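# Press the marked end of the ivory rocker switch down

## Task

Push the marked end of the ivory rocker switch down so it remains down on its own, with the switch still lying flat on the table. Finish with no part of the robot in contact with the switch, and keep any drink can, parts box and small stack bin upright.

## Robot and tools

Robot: two 6-joint arms, left_arm and right_arm, each with a two-finger gripper. Every per-joint list, in calls and in results, uses this order: waist, shoulder, elbow, wrist pitch, wrist yaw, wrist roll. Stated joint ranges in radians: waist -2.618 to 3.054, shoulder 0.000 to 3.142, elbow 0.000 to 3.142, wrist pitch -1.571 to 1.571, wrist yaw -1.571 to 1.571, wrist roll -2.094 to 2.094. The true end of each joint may sit up to 0.059 rad either side of these.

Frame: the scene frame has its origin at table-top height, halfway between the two arms' nominal bases. +x points out over the table, +z points up, and left_arm sits on the +y side (this is unrelated to which side it appears on in images). Real bases are offset from nominal; only a BASES line gives their calibrated spot. Printed hand positions and orientations can be wrong by a few centimetres, more when the arm is stretched far.

Gripper: fingers point along the gripper's +z axis and spread along its y axis. end_effector_position is the point between the pads, roughly 1 cm back from the fingertips.

The row: every motion argument is built from rows of 14 numbers, each in [-1, 1], covering both arms even if only one moves: left_arm's six joint values then its opening, then right_arm's six joint values then its opening. Joint values are offsets, not poses: they are added to the Joint targets printed in the latest result, scaled so that 1.0 equals 1.202 rad for the waist, 1.258 for the shoulder, 1.3 for the elbow, 2.073 for wrist pitch and 2.022 for wrist yaw and wrist roll. Sending the same offset twice moves the joint twice. A 0 keeps that joint at its current target. The opening value is absolute: +1 fully open, -1 shut; to leave a gripper unchanged, resend its present command, since 0 means half open.

execute_actions(actions, cameras): actions is a list of up to 15 actions; each action is a list of up to 15 rows, one row per 1/30 s step. An action always lasts 15 steps (0.5 s); if fewer rows are given, the final row repeats. Within one action, every row counts from the targets at that action's start, not from the previous row. If an action would push a joint more than 0.059 rad beyond its range, it is rejected for both arms; a malformed action, or a bad first action, rejects the whole call. An empty actions list only reports state and images.

move(target, speed, blend, opening_speed, blocking, cameras): target is one 14-number row, or a list of up to 15 rows; every row is an offset from the same Joint targets present when the call starts, not from the previous row. All joints travel together in joint space, so the hand follows a curve, with no avoidance of objects or the other arm. speed in rad/s (0.01 to 2, default 0.5) limits the joint with the longest travel; give one value, or one per target. blend in rad rounds corners between list targets (default 0 stops at each). opening_speed, 0.2 or more per second on the -1..+1 scale, ramps the fingers. Finger values of later rows apply only after the arms halt at that row. A path shorter than 0.5 s is slowed; one longer than 10 s stops short. blocking=false returns after about 0.5 s while motion continues. The result adds a move: line: done, off_target (at rest with some joint more than 0.035 rad off), moving, held or fault, possibly limits=held, plus the worst joint error per arm. done does not imply no contact.

wait(seconds): 0 to 10 s, arms hold their commands; a running move continues. stop(): brakes a running move, needing some distance. zoom_image(camera, region): camera cam_head_left or cam_head_right; region [x0, y0, x1, y1] in pixels from the top-left, at most 504 by 504. finished_scene(scene): ends the current scene, given its number; irreversible.

Results: end_effector_position in metres and end_effector_quat_wxyz in the scene frame; Joint positions (rad, last value is pad gap in m, 0.094 when fully open); Joint velocities ("within noise" when still); Joint targets, the base for your next offsets; Tool commands; grip_measured on the opening scale; Joint torques (positive toward larger angle, include arm weight, joints 1 to 3 wrap sign beyond ±28 N m); step readings of joint angles during actions. "joint sent to its limit" means a joint reached its real end; "joint command not followed" means the clearance check altered targets. MOTOR HOT warns at 75 °C; at 90 °C an OVER-TEMPERATURE FAULT folds that arm and disables it.

Motion limits: each joint target can lead its measured angle by at most 0.202 (waist), 0.258 (shoulder), 0.3 (elbow), 0.573 (wrist pitch), 0.522 (wrist yaw, roll) rad per step, and targets that would put the hand over 200 mm from its measured place are scaled back, so big offsets take several actions. Time passes while you think, and moves keep running.

Cameras: cam_head_left and cam_head_right, both 896x504, mounted about 1.05 m up near x = -0.19, looking down at the table; calibration may be off by a few degrees and millimetres.

Avoid: fast contact, pressing far past the switch surface, tipping the can, box or bin, knocking anything off the table, arms touching each other, and holding the arm stretched or pushing for long (heats motors). To release a push, command targets back past the measured positions, then lift clear of the switch before finishing.

Each tool is called as name(argument=value, ...), one argument or row to a line, values as JSON.

## Session

execute_actions(
  actions=[],
)

Scene clock: 0.00 s.
left_arm: end_effector_position=(+0.4364, +0.2538, +0.1116) grip_measured=+1.000 end_effector_quat_wxyz=(+0.579, +0.028, +0.810, -0.084) | right_arm: end_effector_position=(+0.3944, -0.2769, +0.0830) grip_measured=+1.000 end_effector_quat_wxyz=(+0.563, +0.034, +0.826, +0.021)
Joint positions: left_arm=[0.065 1.514 0.411 0.774 0.215 -0.036 0.094] | right_arm=[-0.117 1.567 0.353 0.835 -0.132 0.026 0.094]
Joint velocities: within noise
Joint torques (N m): no reading
Heat: left arm: 25 °C; right arm: 29 °C.
Joint targets: left_arm=[0.065 1.504 0.421 0.785 0.216 -0.036] | right_arm=[-0.117 1.561 0.359 0.836 -0.133 0.026]
Tool commands: left_gripper/opening=+1.0 right_gripper/opening=+1.0

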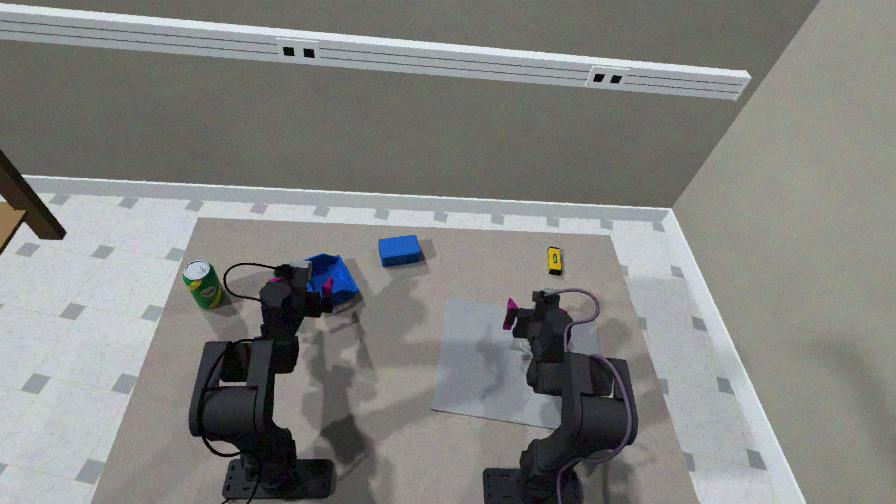

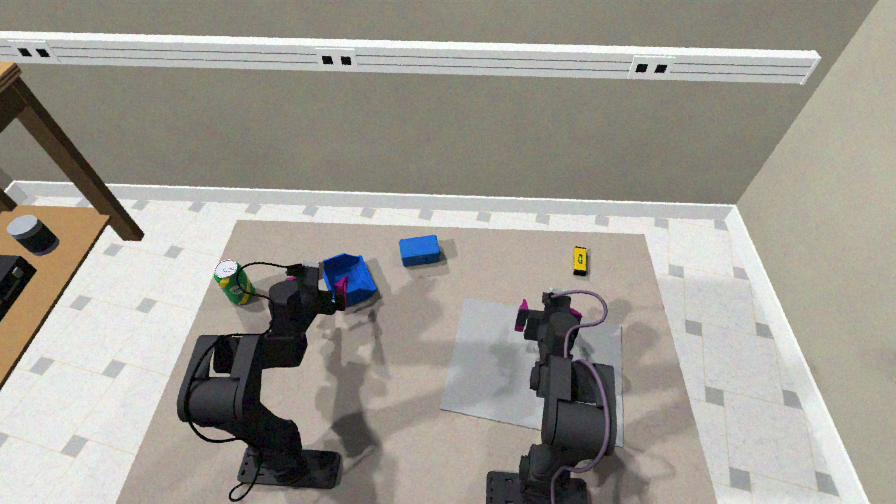

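move(
  target=[
    [0,0,0,0,0,0,1.0,-0.35,-0.12,0.25,-0.15,0.03,-0.006,-1.0],
    [0,0,0,0,0,0,1.0,-0.477,-0.2075,0.439,-0.934,0.0658,-0.0129,-1.0],
  ],
  speed=[1.2,1.2],
  blend=[0.15,0],
)

zoom_image(
  camera="cam_head_left",
  region=[490, 318, 562, 378],
)

zoom_image(
  camera="cam_head_right",
  region=[503, 313, 575, 373],
)

Scene clock: 9.30 s.
left_arm: end_effector_position=(+0.4364, +0.2538, +0.1116) grip_measured=+1.000 end_effector_quat_wxyz=(+0.579, +0.028, +0.810, -0.084) | right_arm: end_effector_position=(+0.1691, -0.3829, +0.0786) grip_measured=-0.997 end_effector_quat_wxyz=(+0.026, +0.353, +0.935, -0.003)
Joint positions: left_arm=[0.065 1.514 0.411 0.774 0.215 -0.036 0.094] | right_arm=[-0.686 1.322 0.892 -1.089 -0.012 0.005 0]
Joint velocities: within noise
Joint torques (N m): left_arm=[0.01 -5.19 7.35 2.23 0.07 -0.03] | right_arm=[-0.4 -4.66 9.8 0.28 0.14 -0.07]
Heat: left arm: 26 °C; right arm: 30 °C.
Joint targets: left_arm=[0.065 1.504 0.421 0.785 0.216 -0.036] | right_arm=[-0.691 1.300 0.930 -1.100 0.000 0.000]
move: off_target (right_arm); right_arm: the elbow is farthest, 0.038 rad from its target

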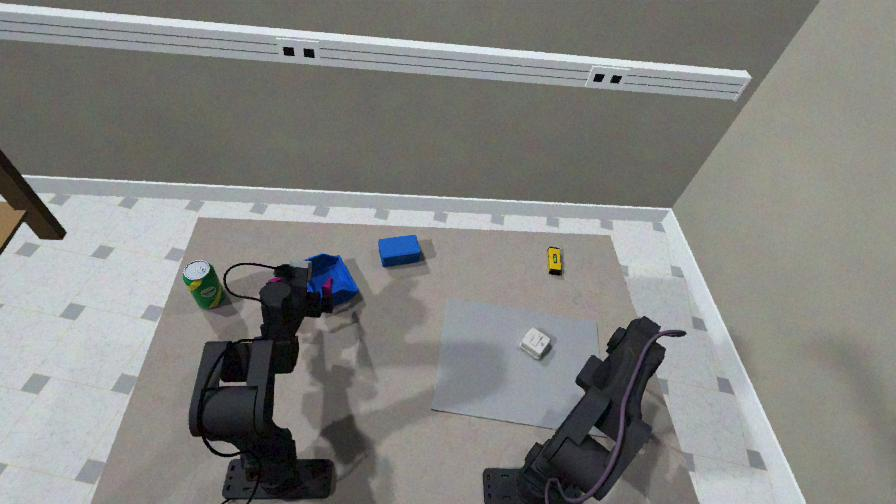

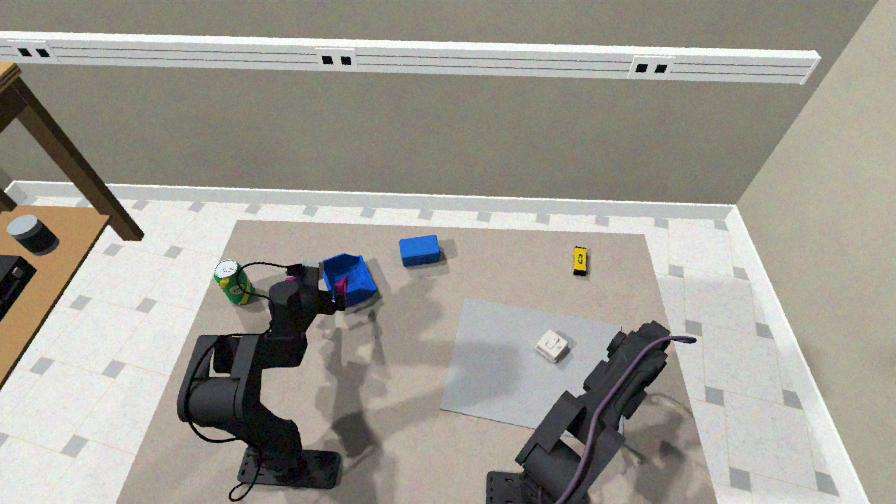

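Scaled by 7.000 from the camera's 896x504 image, which has a finer 1280x720 frame.

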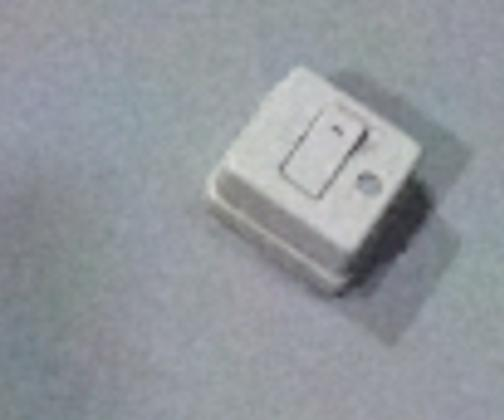

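Scaled by 7.000 from the camera's 896x504 image, which has a finer 1280x720 frame.

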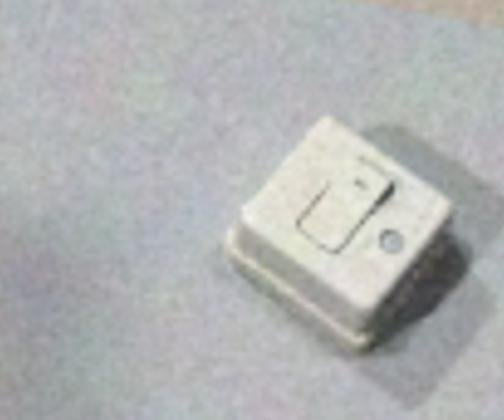

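move(
  target=[
    [0,0,0,0,0,0,1.0,0.4440,0.4158,0.3930,-0.0429,0,0,-1.0],
    [0,0,0,0,0,0,1.0,0.4440,0.4637,0.2576,0.0715,0,0,-1.0],
    [0,0,0,0,0,0,1.0,0.4440,0.4717,0.2461,0.0835,0,0,-1.0],
    [0,0,0,0,0,0,1.0,0.4440,0.4158,0.3930,-0.0429,0,0,-1.0],
    [0,0,0,0,0,0,1.0,0,0,0,0,0,0,-1.0],
  ],
  speed=[1.0,0.3,0.1,0.8,1.0],
  blend=[0.03,0,0,0.1,0],
)

zoom_image(
  camera="cam_head_left",
  region=[504, 318, 564, 368],
)

zoom_image(
  camera="cam_head_right",
  region=[523, 321, 583, 371],
)

Scene clock: 19.70 s.
left_arm: end_effector_position=(+0.4364, +0.2538, +0.1116) grip_measured=+1.000 end_effector_quat_wxyz=(+0.579, +0.028, +0.810, -0.084) | right_arm: end_effector_position=(+0.1757, -0.3918, +0.0950) grip_measured=-0.997 end_effector_quat_wxyz=(+0.042, +0.352, +0.935, -0.016)
Joint positions: left_arm=[0.065 1.514 0.411 0.774 0.215 -0.036 0.094] | right_arm=[-0.687 1.318 0.951 -1.115 0.001 0.004 0]
Joint velocities: within noise
Joint torques (N m): left_arm=[0.02 -5.2 7.27 2.24 0.06 -0.03] | right_arm=[-0.34 -4.38 4.89 0.68 -0.01 -0.06]
Heat: left arm: 29 °C; right arm: 31 °C.
Joint targets: left_arm=[0.065 1.504 0.421 0.785 0.216 -0.036] | right_arm=[-0.690 1.300 0.930 -1.101 0.000 0.000]
move: done

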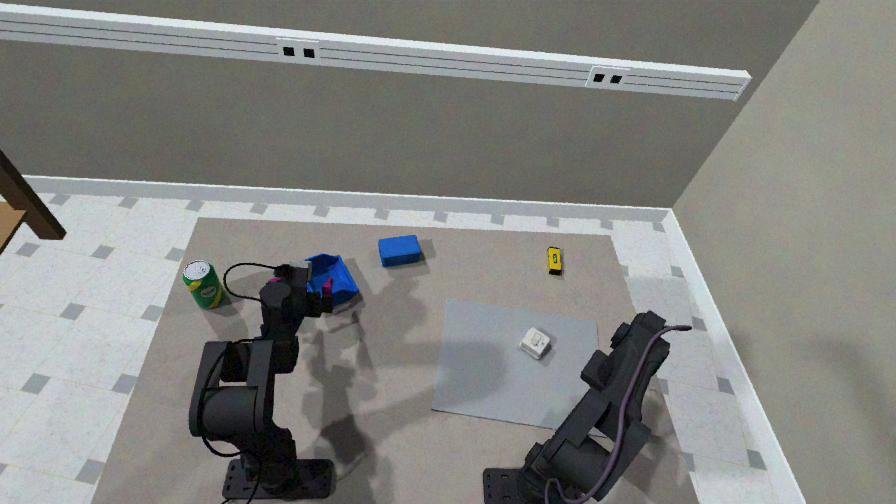

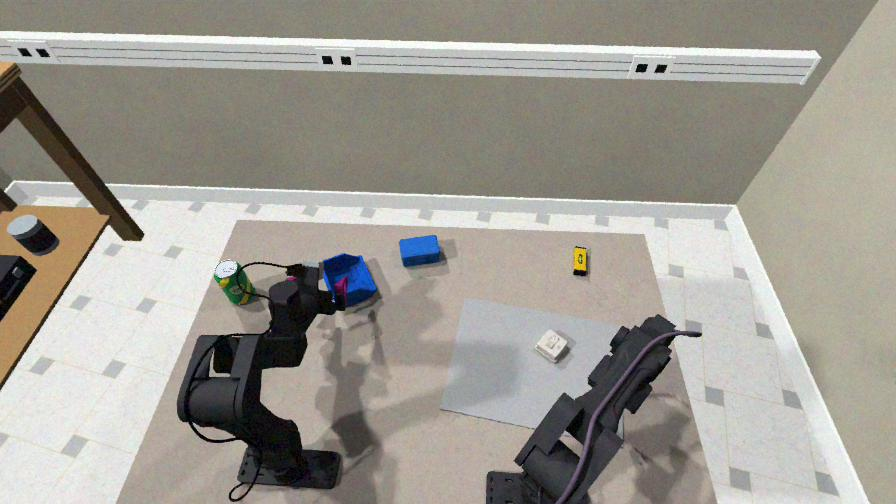

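Scaled by 8.400 from the camera's 896x504 image, which has a finer 1280x720 frame.

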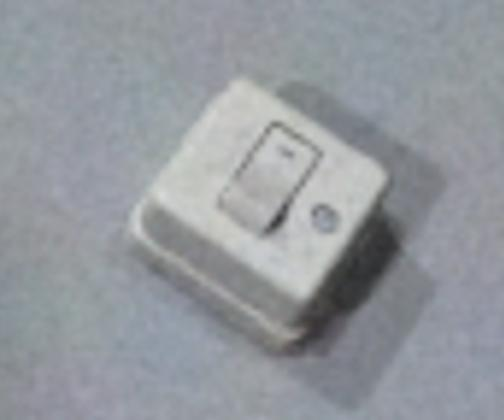

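Scaled by 8.400 from the camera's 896x504 image, which has a finer 1280x720 frame.

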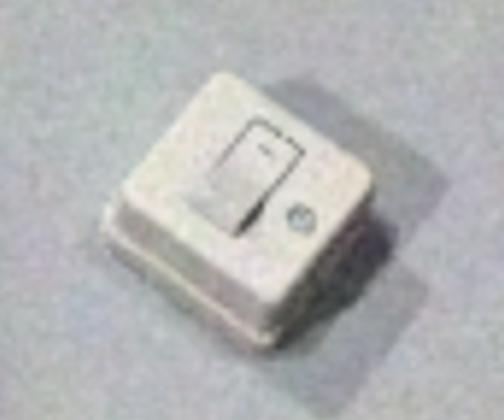

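finished_scene(
  scene=2,
)

The scene is finished: the task was done.


## Next scene

The same job, from a new start.

execute_actions(
  actions=[],
)

Scene clock: 0.00 s.
left_arm: end_effector_position=(+0.4252, +0.2846, +0.1121) grip_measured=+1.000 end_effector_quat_wxyz=(+0.604, -0.041, +0.796, +0.012) | right_arm: end_effector_position=(+0.4148, -0.2792, +0.1161) grip_measured=+1.000 end_effector_quat_wxyz=(+0.622, +0.064, +0.779, -0.053)
Joint positions: left_arm=[0.015 1.501 0.327 0.9 -0.072 -0.052 0.094] | right_arm=[-0.001 1.617 0.385 1.006 0.133 0.026 0.094]
Joint velocities: within noise
Joint torques (N m): no reading
Heat: left arm: 24 °C; right arm: 27 °C.
Joint targets: left_arm=[0.015 1.492 0.336 0.910 -0.072 -0.052] | right_arm=[-0.001 1.609 0.392 1.009 0.134 0.026]
Tool commands: left_gripper/opening=+1.0 right_gripper/opening=+1.0

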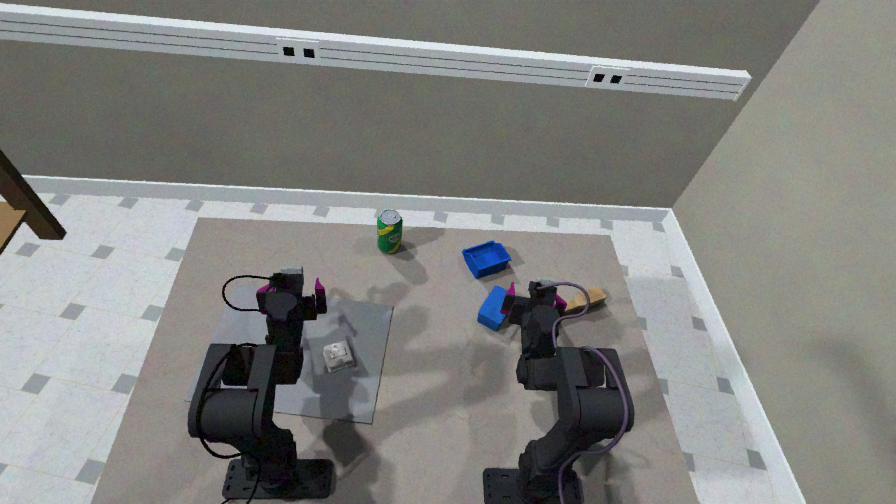

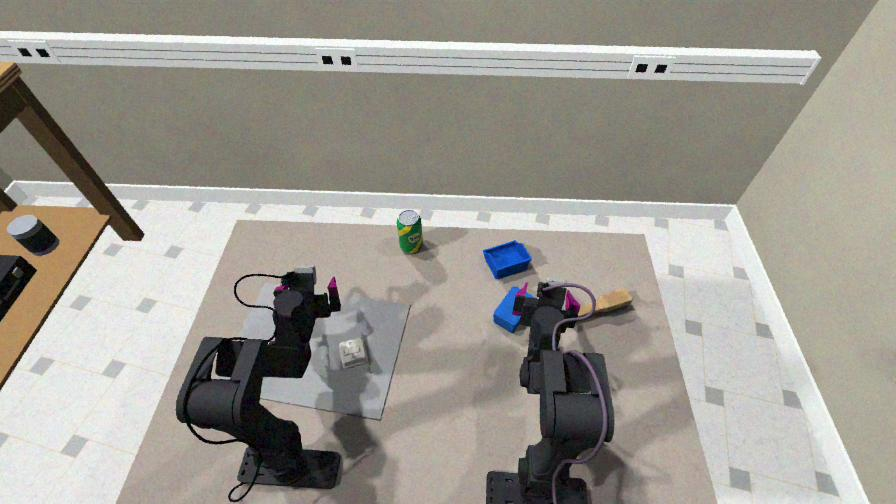

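zoom_image(
  camera="cam_head_left",
  region=[308, 330, 368, 380],
)

zoom_image(
  camera="cam_head_right",
  region=[322, 327, 382, 377],
)

move(
  target=[0.0874,0.0676,0.6354,-0.9961,0.0356,0.0257,-1.0,0,0,0,0,0,0,1.0],
  speed=[1.2],
)

Scaled by 8.400 from the camera's 896x504 image, which has a finer 1280x720 frame.

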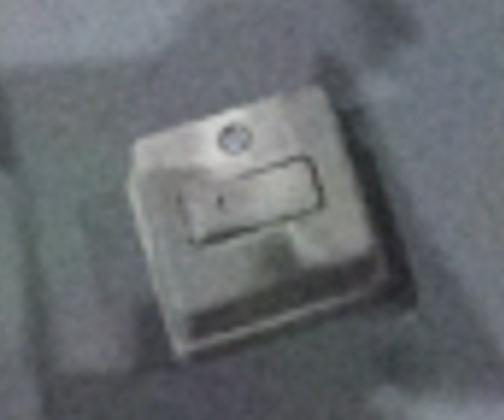

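Scaled by 8.400 from the camera's 896x504 image, which has a finer 1280x720 frame.

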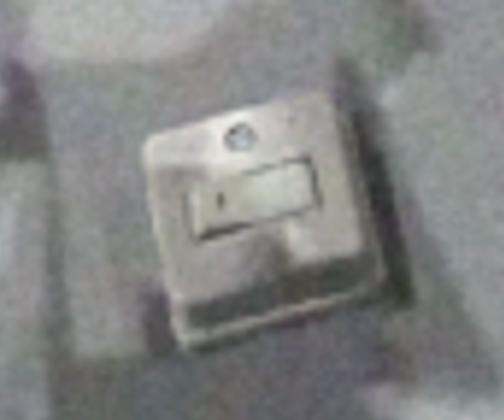

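Scene clock: 5.90 s.
left_arm: end_effector_position=(+0.2980, +0.3001, +0.0871) grip_measured=-0.995 end_effector_quat_wxyz=(-0.003, -0.054, +0.999, +0.005) | right_arm: end_effector_position=(+0.4148, -0.2792, +0.1161) grip_measured=+1.000 end_effector_quat_wxyz=(+0.622, +0.064, +0.779, -0.053)
Joint positions: left_arm=[0.114 1.564 1.136 -1.147 -0.011 -0.012 0] | right_arm=[-0.001 1.617 0.385 1.006 0.133 0.026 0.094]
Joint velocities: within noise
Joint torques (N m): left_arm=[0.43 -4.26 9.17 0.45 0.12 0.11] | right_arm=[-0.01 -5.26 5.93 2.1 0.01 -0.03]
Heat: left arm: 25 °C; right arm: 28 °C.
Joint targets: left_arm=[0.120 1.577 1.162 -1.155 0.000 0.000] | right_arm=[-0.001 1.609 0.392 1.009 0.134 0.026]
move: done

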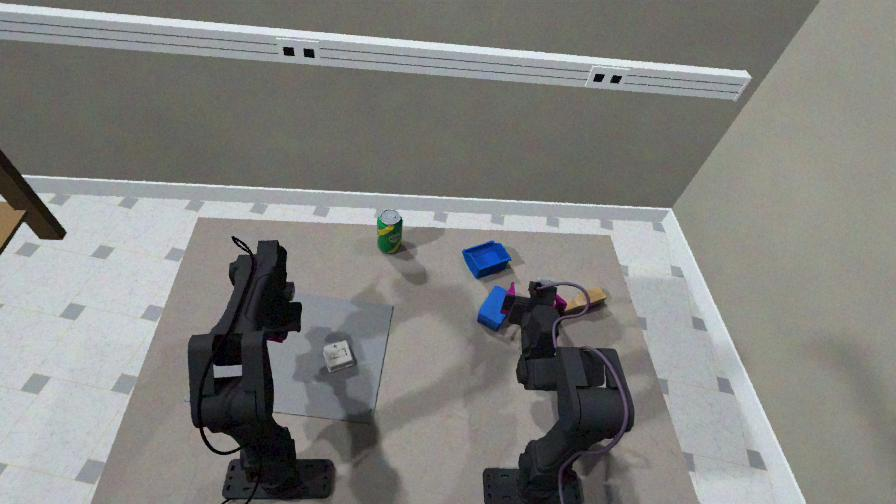

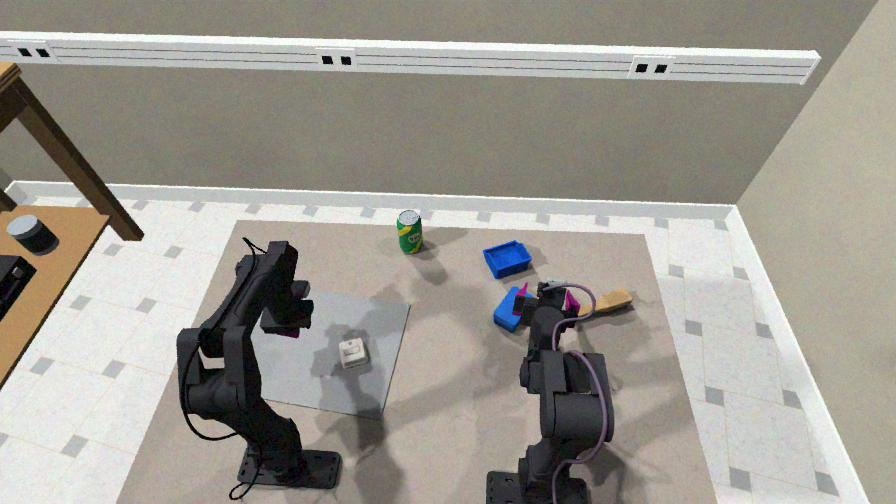

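move(
  target=[
    [-0.3517,-0.0118,-0.0114,-0.0001,0,0,-1.0,0,0,0,0,0,0,1.0],
    [-0.3517,0.0463,-0.1528,0.1234,0,0,-1.0,0,0,0,0,0,0,1.0],
    [-0.3517,0.0543,-0.1643,0.1354,0,0,-1.0,0,0,0,0,0,0,1.0],
    [-0.3517,-0.0118,-0.0114,-0.0001,0,0,-1.0,0,0,0,0,0,0,1.0],
    [0,0,0,0,0,0,-1.0,0,0,0,0,0,0,1.0],
  ],
  speed=[1.0,0.3,0.1,0.8,1.0],
  blend=[0.03,0,0,0.1,0],
)

zoom_image(
  camera="cam_head_left",
  region=[308, 330, 368, 380],
)

zoom_image(
  camera="cam_head_right",
  region=[322, 327, 382, 377],
)

Scene clock: 13.77 s.
left_arm: end_effector_position=(+0.2963, +0.2994, +0.0792) grip_measured=-0.995 end_effector_quat_wxyz=(-0.018, -0.055, +0.998, +0.000) | right_arm: end_effector_position=(+0.4148, -0.2792, +0.1161) grip_measured=+1.000 end_effector_quat_wxyz=(+0.622, +0.064, +0.779, -0.053)
Joint positions: left_arm=[0.118 1.594 1.134 -1.147 -0.001 -0.01 0] | right_arm=[-0.001 1.617 0.385 1.006 0.133 0.026 0.094]
Joint velocities: within noise
Joint torques (N m): left_arm=[-0.01 -7.02 9.32 0.39 0.02 0.07] | right_arm=[-0.01 -5.24 5.93 2.11 0.01 -0.03]
Heat: left arm: 26 °C; right arm: 29 °C.
Joint targets: left_arm=[0.120 1.577 1.162 -1.155 0.000 -0.001] | right_arm=[-0.001 1.609 0.392 1.009 0.134 0.026]
move: done

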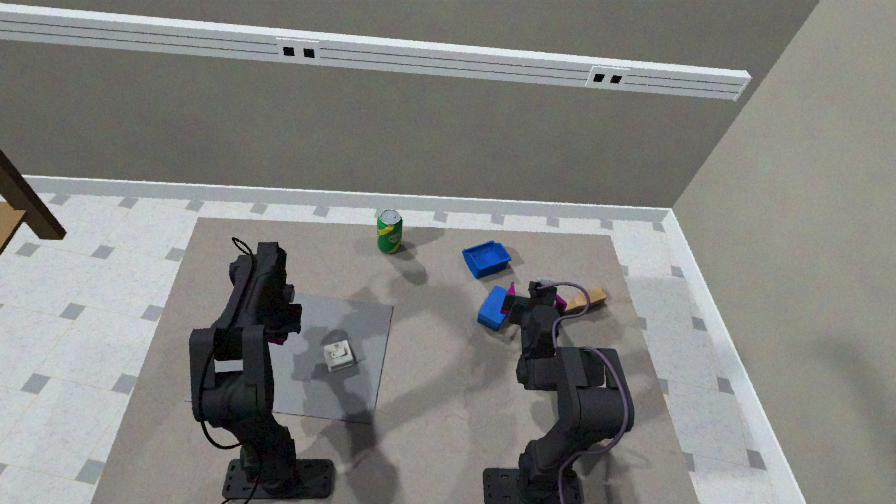

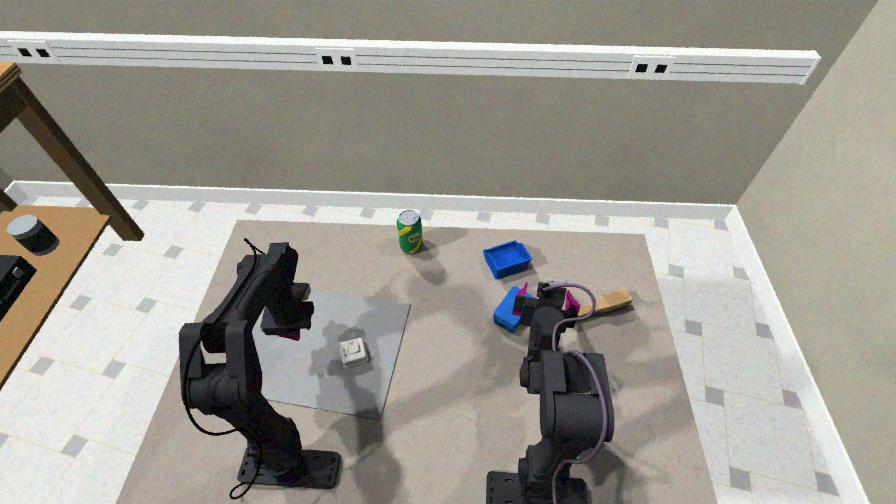

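Scaled by 8.400 from the camera's 896x504 image, which has a finer 1280x720 frame.

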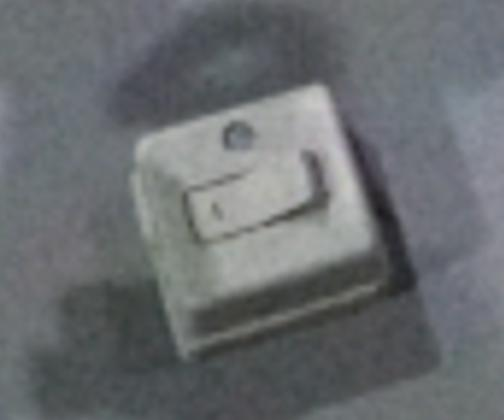

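Scaled by 8.400 from the camera's 896x504 image, which has a finer 1280x720 frame.

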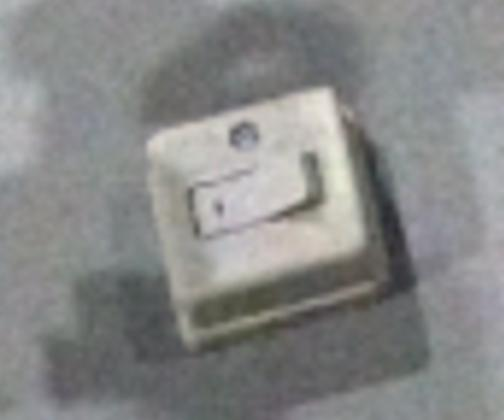

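finished_scene(
  scene=3,
)

The scene is finished: the task was done.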